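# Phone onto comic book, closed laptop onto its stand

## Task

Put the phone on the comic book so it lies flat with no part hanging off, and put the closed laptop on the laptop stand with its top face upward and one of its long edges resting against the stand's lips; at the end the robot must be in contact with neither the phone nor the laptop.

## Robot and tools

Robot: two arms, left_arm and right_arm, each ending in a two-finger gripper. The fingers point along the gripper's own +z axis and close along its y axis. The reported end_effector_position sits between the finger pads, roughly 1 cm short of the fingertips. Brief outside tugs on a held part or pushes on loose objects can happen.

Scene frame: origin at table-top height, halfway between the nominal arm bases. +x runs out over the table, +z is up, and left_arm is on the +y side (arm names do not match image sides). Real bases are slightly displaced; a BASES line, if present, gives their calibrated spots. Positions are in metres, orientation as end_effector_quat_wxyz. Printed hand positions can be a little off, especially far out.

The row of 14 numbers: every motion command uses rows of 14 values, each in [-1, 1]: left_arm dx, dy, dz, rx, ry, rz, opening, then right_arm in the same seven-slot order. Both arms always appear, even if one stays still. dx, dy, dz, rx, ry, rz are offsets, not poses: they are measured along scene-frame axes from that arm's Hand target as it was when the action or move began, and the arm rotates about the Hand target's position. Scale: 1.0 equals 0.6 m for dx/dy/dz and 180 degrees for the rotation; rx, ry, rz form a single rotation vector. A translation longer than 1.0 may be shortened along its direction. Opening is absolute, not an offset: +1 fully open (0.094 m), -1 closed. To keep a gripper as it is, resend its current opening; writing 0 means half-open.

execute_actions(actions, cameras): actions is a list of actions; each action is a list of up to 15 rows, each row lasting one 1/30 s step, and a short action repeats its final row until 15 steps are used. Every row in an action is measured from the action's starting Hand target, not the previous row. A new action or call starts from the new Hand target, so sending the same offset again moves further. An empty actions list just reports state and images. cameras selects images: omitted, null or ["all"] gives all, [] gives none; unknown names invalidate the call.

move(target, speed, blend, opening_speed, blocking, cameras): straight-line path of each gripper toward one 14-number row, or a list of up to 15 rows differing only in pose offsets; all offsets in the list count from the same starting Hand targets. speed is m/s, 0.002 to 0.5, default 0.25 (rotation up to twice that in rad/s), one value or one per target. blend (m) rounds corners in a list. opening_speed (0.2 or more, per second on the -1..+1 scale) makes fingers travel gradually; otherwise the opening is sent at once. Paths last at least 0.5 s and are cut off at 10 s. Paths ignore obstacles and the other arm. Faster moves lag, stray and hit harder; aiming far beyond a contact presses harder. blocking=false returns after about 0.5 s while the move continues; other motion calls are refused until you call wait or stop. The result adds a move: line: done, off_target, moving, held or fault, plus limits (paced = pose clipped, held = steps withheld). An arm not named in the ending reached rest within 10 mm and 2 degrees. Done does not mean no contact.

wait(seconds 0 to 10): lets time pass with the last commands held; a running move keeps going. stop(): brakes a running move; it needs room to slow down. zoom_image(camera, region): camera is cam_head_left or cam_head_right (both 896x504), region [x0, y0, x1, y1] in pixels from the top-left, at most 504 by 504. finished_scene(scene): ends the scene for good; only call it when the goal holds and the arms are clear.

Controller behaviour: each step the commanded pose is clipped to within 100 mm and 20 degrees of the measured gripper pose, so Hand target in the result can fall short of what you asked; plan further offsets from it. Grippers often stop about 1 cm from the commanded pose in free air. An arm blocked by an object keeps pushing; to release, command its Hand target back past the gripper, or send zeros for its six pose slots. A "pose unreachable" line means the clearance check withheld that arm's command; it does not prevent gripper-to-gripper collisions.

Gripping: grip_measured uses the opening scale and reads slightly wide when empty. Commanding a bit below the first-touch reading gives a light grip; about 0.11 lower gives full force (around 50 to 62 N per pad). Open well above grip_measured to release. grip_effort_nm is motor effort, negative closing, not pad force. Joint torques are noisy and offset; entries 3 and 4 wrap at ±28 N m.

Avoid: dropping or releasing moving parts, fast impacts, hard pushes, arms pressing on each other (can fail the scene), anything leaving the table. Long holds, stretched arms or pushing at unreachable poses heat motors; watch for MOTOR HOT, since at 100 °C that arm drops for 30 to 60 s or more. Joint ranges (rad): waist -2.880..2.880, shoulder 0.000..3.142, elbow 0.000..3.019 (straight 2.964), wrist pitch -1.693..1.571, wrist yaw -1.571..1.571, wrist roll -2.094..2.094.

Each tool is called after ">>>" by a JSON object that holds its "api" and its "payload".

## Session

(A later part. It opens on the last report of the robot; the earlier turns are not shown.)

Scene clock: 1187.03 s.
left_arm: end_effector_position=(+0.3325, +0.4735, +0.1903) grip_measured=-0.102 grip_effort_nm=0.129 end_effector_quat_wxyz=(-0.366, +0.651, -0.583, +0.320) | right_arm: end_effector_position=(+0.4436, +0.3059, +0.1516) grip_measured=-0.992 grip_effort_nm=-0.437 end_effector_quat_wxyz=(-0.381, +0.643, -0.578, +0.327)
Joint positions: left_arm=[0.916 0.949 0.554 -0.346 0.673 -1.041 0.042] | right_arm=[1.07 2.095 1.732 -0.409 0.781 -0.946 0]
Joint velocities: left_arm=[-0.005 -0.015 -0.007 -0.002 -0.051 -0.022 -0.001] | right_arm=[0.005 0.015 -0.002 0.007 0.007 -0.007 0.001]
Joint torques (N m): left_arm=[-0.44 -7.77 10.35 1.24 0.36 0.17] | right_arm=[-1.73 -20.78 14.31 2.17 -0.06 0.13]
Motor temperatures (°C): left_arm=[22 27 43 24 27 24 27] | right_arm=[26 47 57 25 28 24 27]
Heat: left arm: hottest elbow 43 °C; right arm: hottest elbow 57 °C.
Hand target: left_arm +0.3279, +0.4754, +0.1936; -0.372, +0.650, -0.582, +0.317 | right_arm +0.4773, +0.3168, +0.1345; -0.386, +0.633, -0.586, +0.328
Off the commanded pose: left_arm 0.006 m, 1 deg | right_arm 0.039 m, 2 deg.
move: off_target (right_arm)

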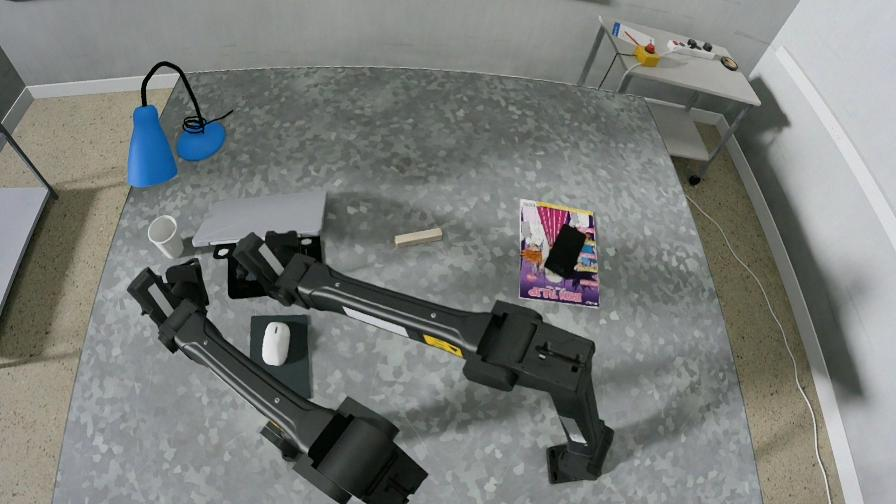

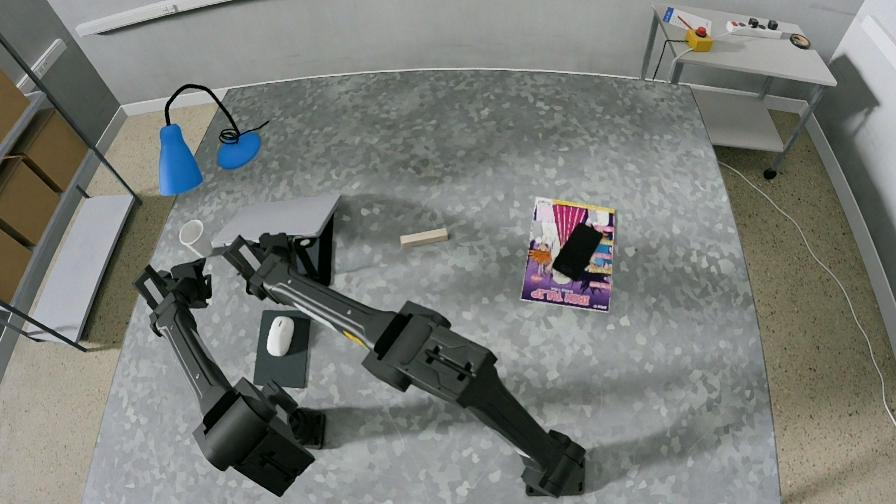

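>>> {"api": "move", "payload": {"target": [0,0,0,0,0,0,-0.1,0.035,0.004,-0.012,0,0,0,-1], "speed": 0.04}}

>>> {"api": "zoom_image", "payload": {"camera": "cam_head_left", "region": [180, 180, 340, 310]}}

>>> {"api": "zoom_image", "payload": {"camera": "cam_head_right", "region": [200, 180, 350, 310]}}

Scene clock: 1191.27 s.
left_arm: end_effector_position=(+0.3325, +0.4735, +0.1903) grip_measured=-0.102 grip_effort_nm=0.129 end_effector_quat_wxyz=(-0.366, +0.651, -0.583, +0.320) | right_arm: end_effector_position=(+0.4774, +0.3101, +0.1472) grip_measured=-0.992 grip_effort_nm=-0.437 end_effector_quat_wxyz=(-0.389, +0.636, -0.582, +0.324)
Joint positions: left_arm=[0.916 0.949 0.554 -0.346 0.673 -1.041 0.042] | right_arm=[1.03 2.148 1.799 -0.382 0.755 -0.972 0]
Joint velocities: left_arm=[-0.005 -0.024 -0.007 -0.022 0.022 0.037 -0.001] | right_arm=[-0.005 0.005 -0.002 0.007 -0.022 -0.022 0]
Joint torques (N m): left_arm=[-0.44 -7.41 10.54 1.18 0.32 0.15] | right_arm=[-0.62 -22.83 13.71 1.47 0.23 0.17]
Motor temperatures (°C): left_arm=[22 27 43 24 27 24 27] | right_arm=[26 47 57 25 28 24 27]
Heat: left arm: hottest elbow 43 °C; right arm: hottest elbow 57 °C.
Hand target: left_arm +0.3279, +0.4754, +0.1936; -0.372, +0.650, -0.582, +0.317 | right_arm +0.4982, +0.3189, +0.1273; -0.386, +0.633, -0.586, +0.328
Off the commanded pose: left_arm 0.006 m, 1 deg | right_arm 0.030 m, 1 deg.
move: off_target (right_arm)

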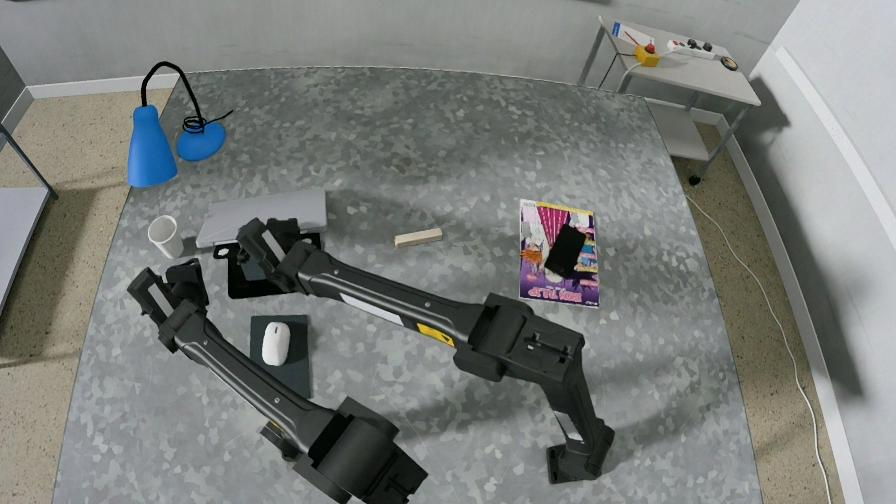

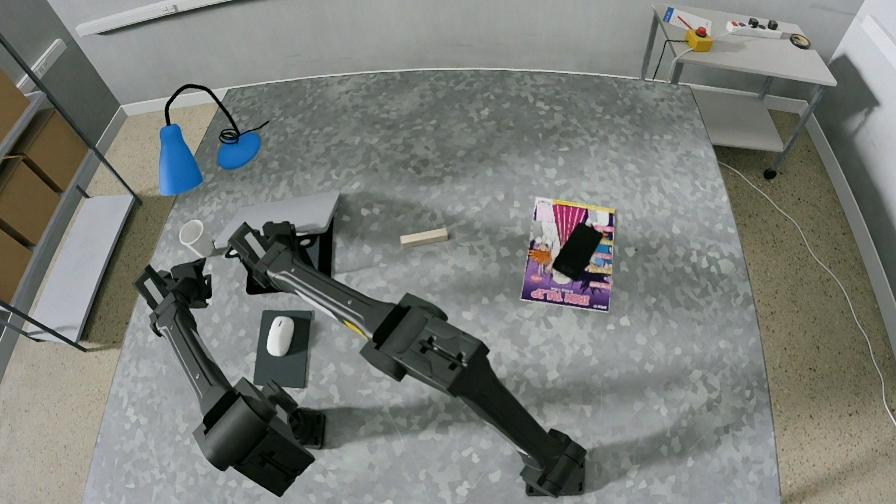

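Scaled by 3.150.

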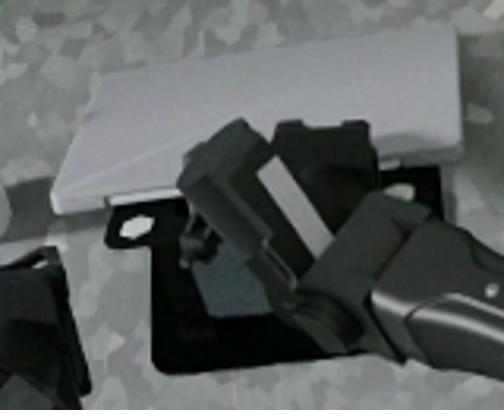

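Scaled by 3.360.

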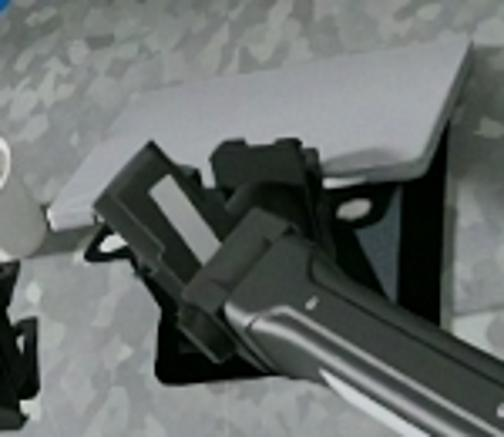

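>>> {"api": "move", "payload": {"target": [0,0,0,0,0,0,-0.1,0.03,0.004,0.0,0,0,0,-1], "speed": 0.04}}

>>> {"api": "zoom_image", "payload": {"camera": "cam_head_left", "region": [180, 180, 340, 310]}}

>>> {"api": "zoom_image", "payload": {"camera": "cam_head_right", "region": [200, 180, 350, 310]}}

Scene clock: 1197.83 s.
left_arm: end_effector_position=(+0.3325, +0.4735, +0.1903) grip_measured=-0.102 grip_effort_nm=0.129 end_effector_quat_wxyz=(-0.366, +0.651, -0.583, +0.320) | right_arm: end_effector_position=(+0.4801, +0.3183, +0.1522) grip_measured=-0.992 grip_effort_nm=-0.432 end_effector_quat_wxyz=(-0.394, +0.641, -0.576, +0.320)
Joint positions: left_arm=[0.916 0.949 0.554 -0.346 0.673 -1.041 0.042] | right_arm=[1.03 2.158 1.827 -0.384 0.74 -0.992 0]
Joint velocities: left_arm=[-0.024 -0.015 0.012 0.002 0.007 -0.095 0] | right_arm=[-0.005 0.005 -0.012 0.007 -0.007 -0.022 0.001]
Joint torques (N m): left_arm=[0.09 -6.65 10.54 1.24 0.3 0.16] | right_arm=[-2.02 -21.36 14.57 1.47 0.2 0.18]
Motor temperatures (°C): left_arm=[22 27 43 24 27 24 27] | right_arm=[26 46 56 25 28 24 27]
Heat: left arm: hottest elbow 43 °C; right arm: hottest elbow 56 °C.
Hand target: left_arm +0.3279, +0.4754, +0.1936; -0.372, +0.650, -0.582, +0.317 | right_arm +0.5163, +0.3211, +0.1272; -0.386, +0.633, -0.586, +0.328
Off the commanded pose: left_arm 0.006 m, 1 deg | right_arm 0.044 m, 2 deg.
move: off_target (right_arm)

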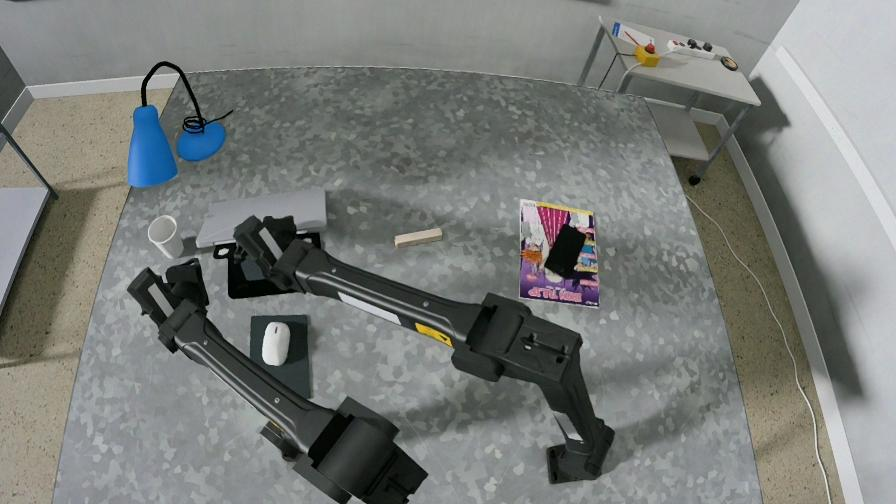

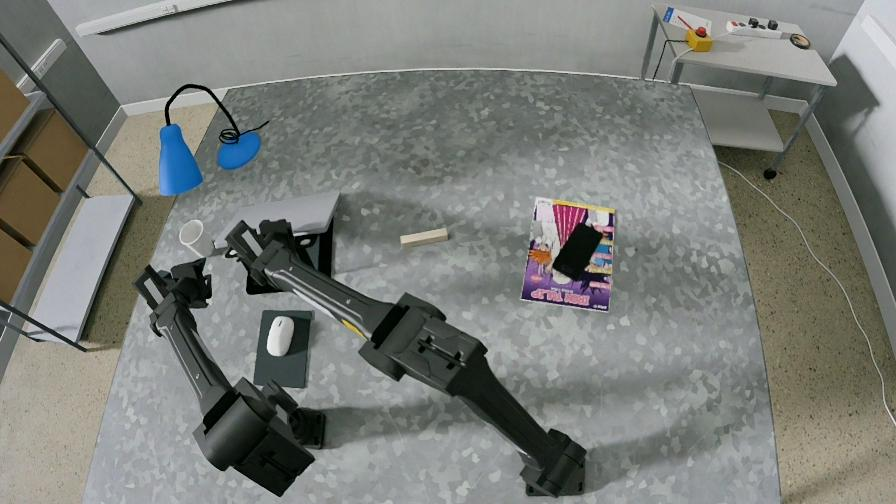

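Scaled by 3.150.

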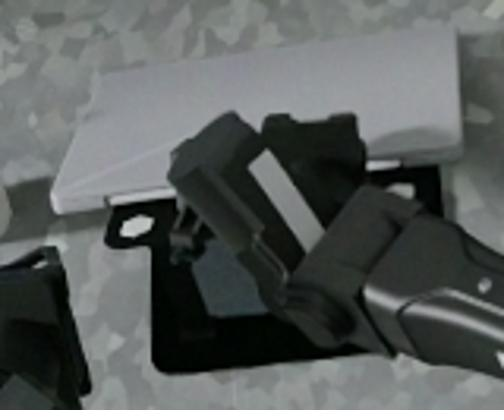

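Scaled by 3.360.

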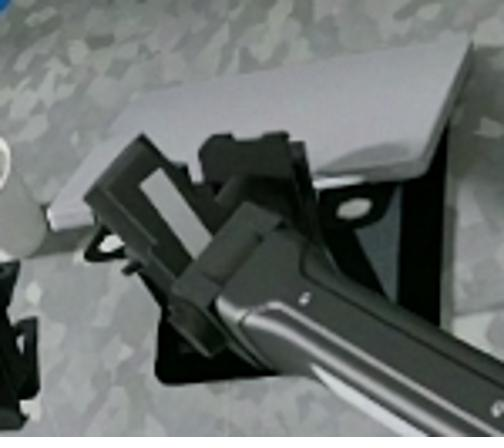

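>>> {"api": "move", "payload": {"target": [0,0,0,0,0,0,-0.1,0.035,-0.01,0.004,0,0,0,-1], "speed": 0.04}}

>>> {"api": "zoom_image", "payload": {"camera": "cam_head_left", "region": [180, 180, 340, 310]}}

>>> {"api": "zoom_image", "payload": {"camera": "cam_head_right", "region": [200, 180, 350, 310]}}

Scene clock: 1202.23 s.
left_arm: end_effector_position=(+0.3325, +0.4735, +0.1903) grip_measured=-0.102 grip_effort_nm=0.129 end_effector_quat_wxyz=(-0.366, +0.651, -0.583, +0.320) | right_arm: end_effector_position=(+0.4810, +0.3242, +0.1555) grip_measured=-0.992 grip_effort_nm=-0.432 end_effector_quat_wxyz=(-0.397, +0.649, -0.567, +0.315)
Joint positions: left_arm=[0.916 0.949 0.554 -0.346 0.673 -1.041 0.042] | right_arm=[1.03 2.161 1.841 -0.384 0.718 -1.014 0]
Joint velocities: left_arm=[-0.005 0.015 -0.007 0.002 0.007 -0.051 -0.001] | right_arm=[-0.015 -0.015 -0.007 0.012 -0.022 -0.081 -0.001]
Joint torques (N m): left_arm=[-0.79 -7.12 10.43 1.31 0.35 0.18] | right_arm=[-4.01 -21.42 14.49 1.69 0.24 0.19]
Motor temperatures (°C): left_arm=[22 27 43 24 27 24 27] | right_arm=[26 46 56 25 27 24 27]
Heat: left arm: hottest elbow 43 °C; right arm: hottest elbow 56 °C.
Hand target: left_arm +0.3279, +0.4754, +0.1936; -0.372, +0.650, -0.582, +0.317 | right_arm +0.5373, +0.3147, +0.1299; -0.386, +0.633, -0.586, +0.328
Off the commanded pose: left_arm 0.006 m, 1 deg | right_arm 0.063 m, 3 deg.
move: off_target (right_arm)

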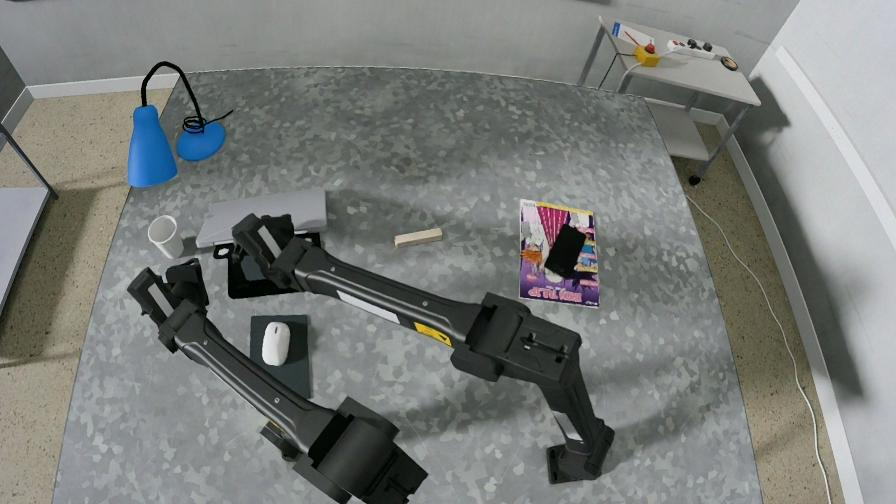

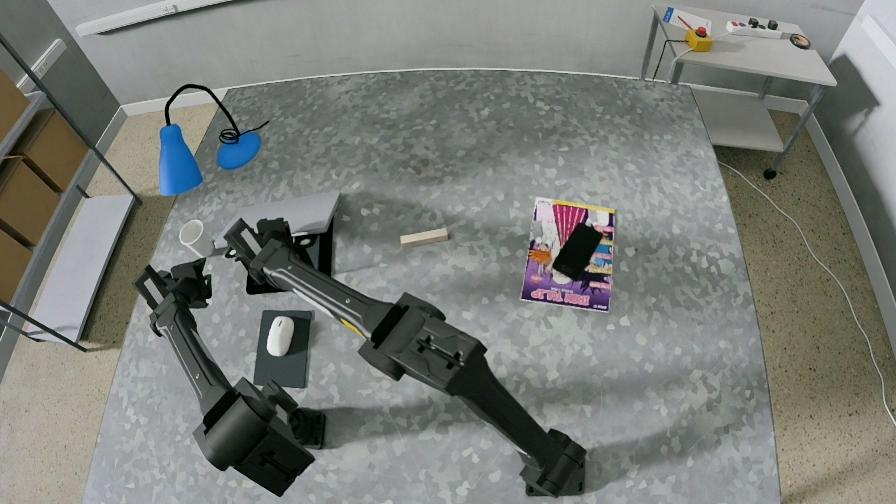

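Scaled by 3.150.

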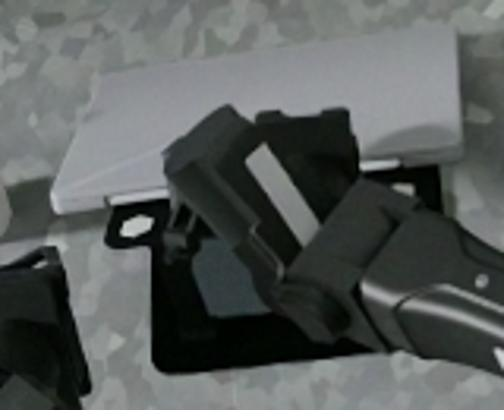

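Scaled by 3.360.

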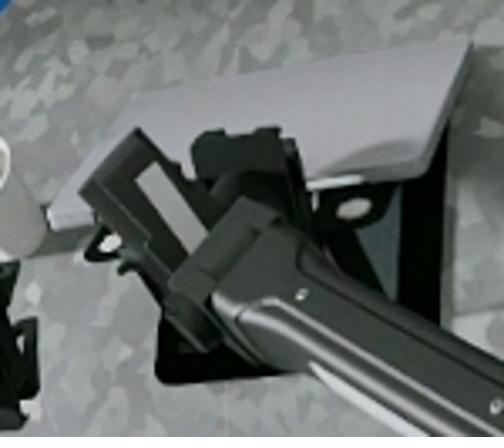

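>>> {"api": "move", "payload": {"target": [[0,0,0,0,0,0,-0.1,-0.14,0.0,0.065,0,0,0,-1],[0,0,0,0,0,0,-0.1,-0.31,-0.05,0.15,0,0,0,-1]], "speed": 0.1}}

>>> {"api": "zoom_image", "payload": {"camera": "cam_head_left", "region": [180, 180, 340, 310]}}

>>> {"api": "zoom_image", "payload": {"camera": "cam_head_right", "region": [200, 180, 350, 310]}}

Scene clock: 1209.10 s.
left_arm: end_effector_position=(+0.3325, +0.4735, +0.1903) grip_measured=-0.102 grip_effort_nm=0.129 end_effector_quat_wxyz=(-0.366, +0.651, -0.583, +0.320) | right_arm: end_effector_position=(+0.3577, +0.2921, +0.2200) grip_measured=-0.992 grip_effort_nm=-0.427 end_effector_quat_wxyz=(-0.388, +0.630, -0.588, +0.327)
Joint positions: left_arm=[0.916 0.949 0.554 -0.346 0.673 -1.041 0.042] | right_arm=[1.182 1.921 1.646 -0.58 0.874 -0.798 0]
Joint velocities: left_arm=[0.015 -0.005 -0.007 -0.002 -0.007 0.051 -0.001] | right_arm=[-0.005 -0.005 -0.027 0.002 0.037 -0.022 0]
Joint torques (N m): left_arm=[-0.5 -7.18 10.63 1.24 0.34 0.13] | right_arm=[1.14 -26.11 8.13 0.73 0.46 0.28]
Motor temperatures (°C): left_arm=[22 27 43 24 27 24 27] | right_arm=[26 46 57 25 27 24 27]
Heat: left arm: hottest elbow 43 °C; right arm: hottest elbow 57 °C.
Hand target: left_arm +0.3279, +0.4754, +0.1936; -0.372, +0.650, -0.582, +0.317 | right_arm +0.3503, +0.2879, +0.2193; -0.385, +0.633, -0.587, +0.328
Off the commanded pose: left_arm 0.006 m, 1 deg | right_arm 0.010 m, 0 deg.
move: done

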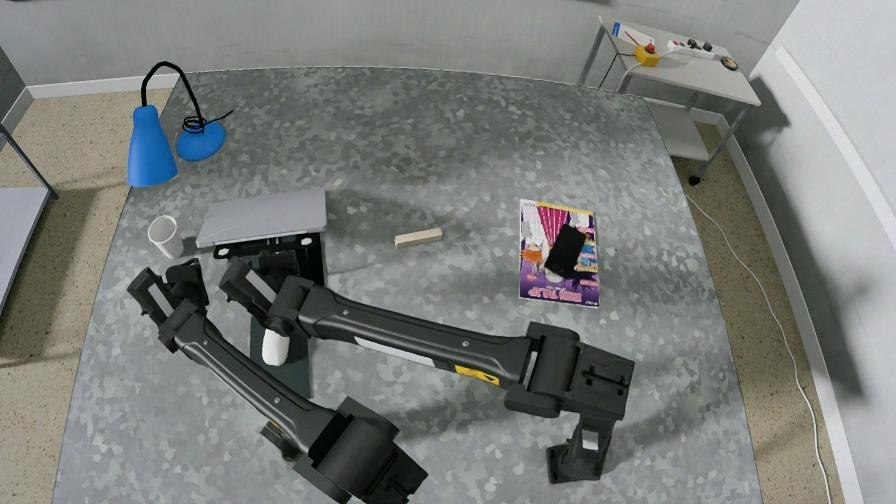

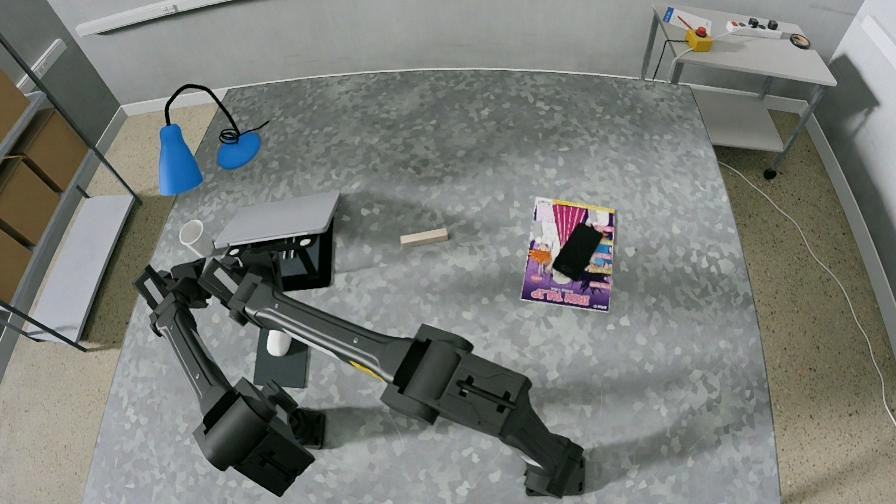

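Scaled by 3.150.

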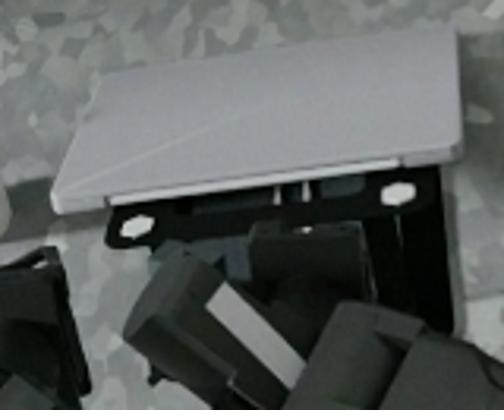

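Scaled by 3.360.

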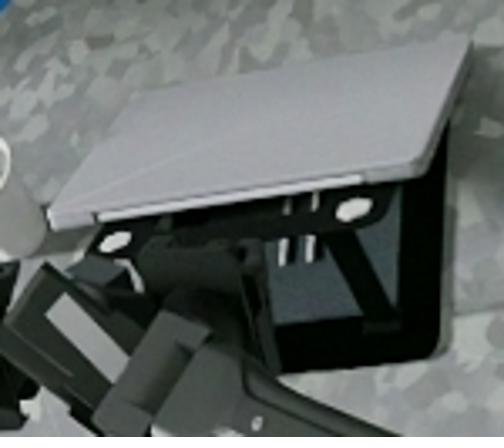

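>>> {"api": "zoom_image", "payload": {"camera": "cam_head_left", "region": [190, 215, 260, 265]}}

>>> {"api": "zoom_image", "payload": {"camera": "cam_head_left", "region": [265, 205, 335, 255]}}

Scaled by 7.200.

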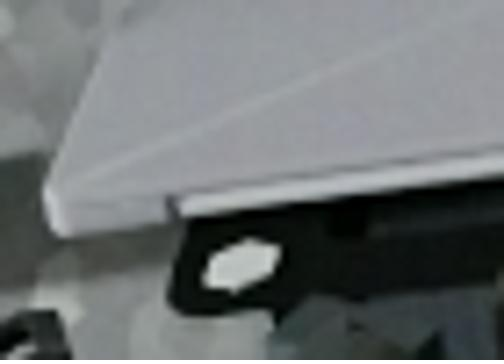

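Scaled by 7.200.

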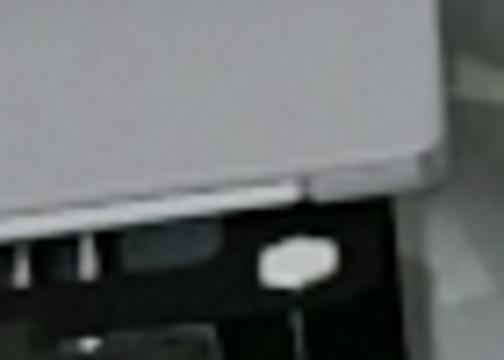

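>>> {"api": "move", "payload": {"target": [0,0,0,0,0,0,-1,-0.084,-0.4,0.06,0,0,0,-1], "speed": 0.2}}

>>> {"api": "zoom_image", "payload": {"camera": "cam_head_left", "region": [120, 180, 340, 310]}}

>>> {"api": "zoom_image", "payload": {"camera": "cam_head_right", "region": [120, 180, 350, 310]}}

Scene clock: 1224.73 s.
left_arm: end_effector_position=(+0.3325, +0.4735, +0.1903) grip_measured=-0.987 grip_effort_nm=-0.696 end_effector_quat_wxyz=(-0.366, +0.651, -0.583, +0.320) | right_arm: end_effector_position=(+0.2941, +0.0543, +0.2589) grip_measured=-0.992 grip_effort_nm=-0.427 end_effector_quat_wxyz=(-0.385, +0.634, -0.586, +0.326)
Joint positions: left_arm=[0.916 0.949 0.554 -0.346 0.673 -1.041 0.001] | right_arm=[1.103 1.266 0.957 -0.486 0.812 -0.891 0]
Joint velocities: left_arm=[-0.024 -0.005 -0.007 0.022 -0.066 -0.081 -0.001] | right_arm=[-0.015 -0.005 -0.002 -0.012 0.007 -0.066 -0.001]
Joint torques (N m): left_arm=[-0.44 -6.59 10.41 1.16 0.33 0.18] | right_arm=[-0.21 -12.98 8.38 1.76 0.25 0.14]
Motor temperatures (°C): left_arm=[22 27 43 24 27 24 27] | right_arm=[26 48 54 25 27 24 27]
Heat: left arm: hottest elbow 43 °C; right arm: hottest elbow 54 °C.
Hand target: left_arm +0.3279, +0.4754, +0.1936; -0.372, +0.650, -0.582, +0.317 | right_arm +0.2967, +0.0488, +0.2562; -0.385, +0.633, -0.587, +0.328
Off the commanded pose: left_arm 0.006 m, 1 deg | right_arm 0.009 m, 0 deg.
move: done

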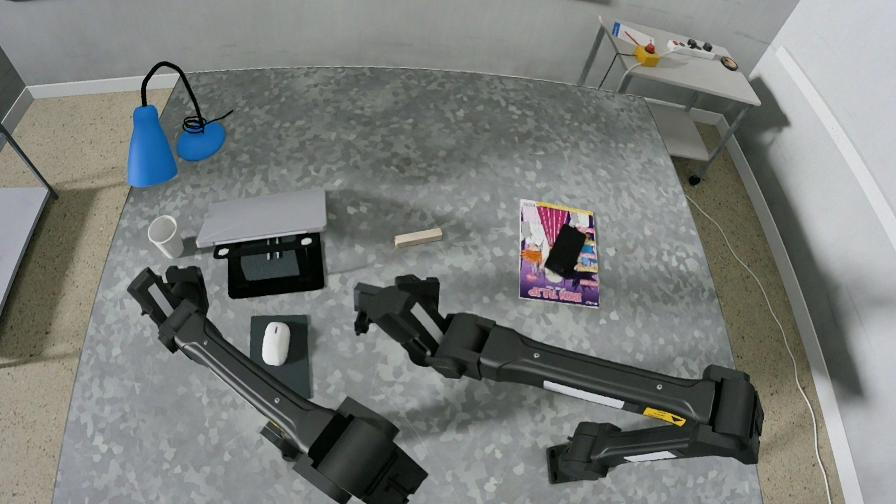

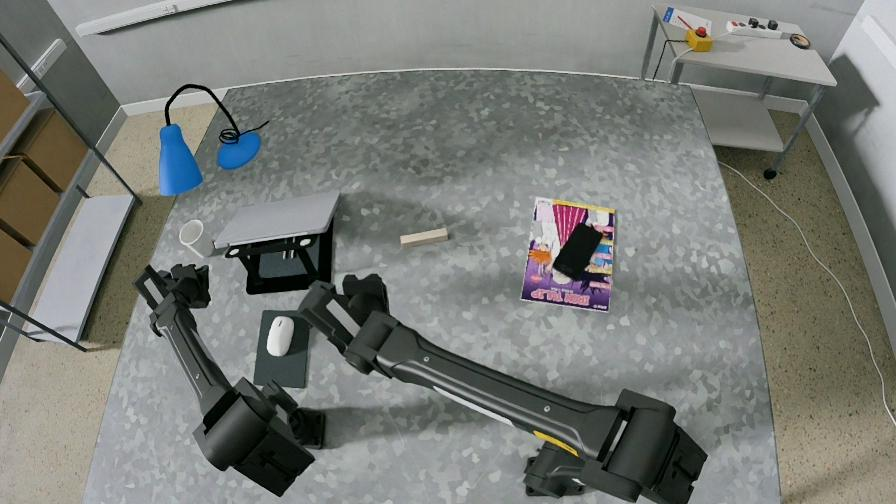

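Scaled by 2.291.

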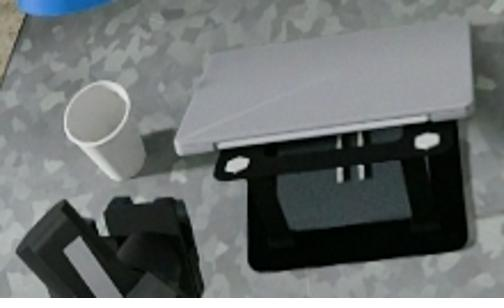

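Scaled by 2.191.

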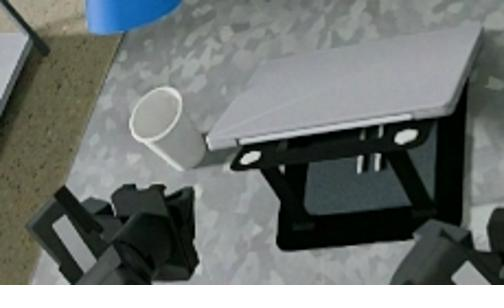

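>>> {"api": "zoom_image", "payload": {"camera": "cam_head_left", "region": [190, 180, 335, 280]}}

>>> {"api": "zoom_image", "payload": {"camera": "cam_head_right", "region": [205, 180, 350, 280]}}

Scaled by 3.476.

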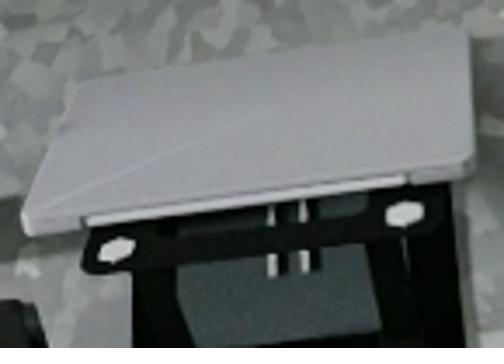

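Scaled by 3.476.

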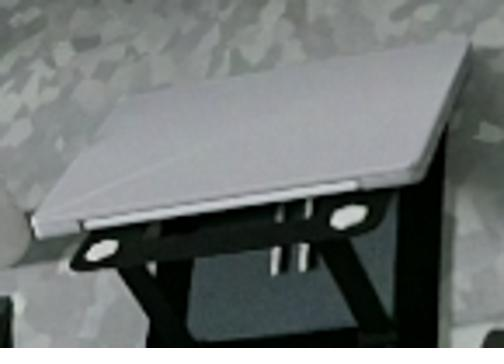

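>>> {"api": "finished_scene", "payload": {"scene": 2}}

The scene is finished.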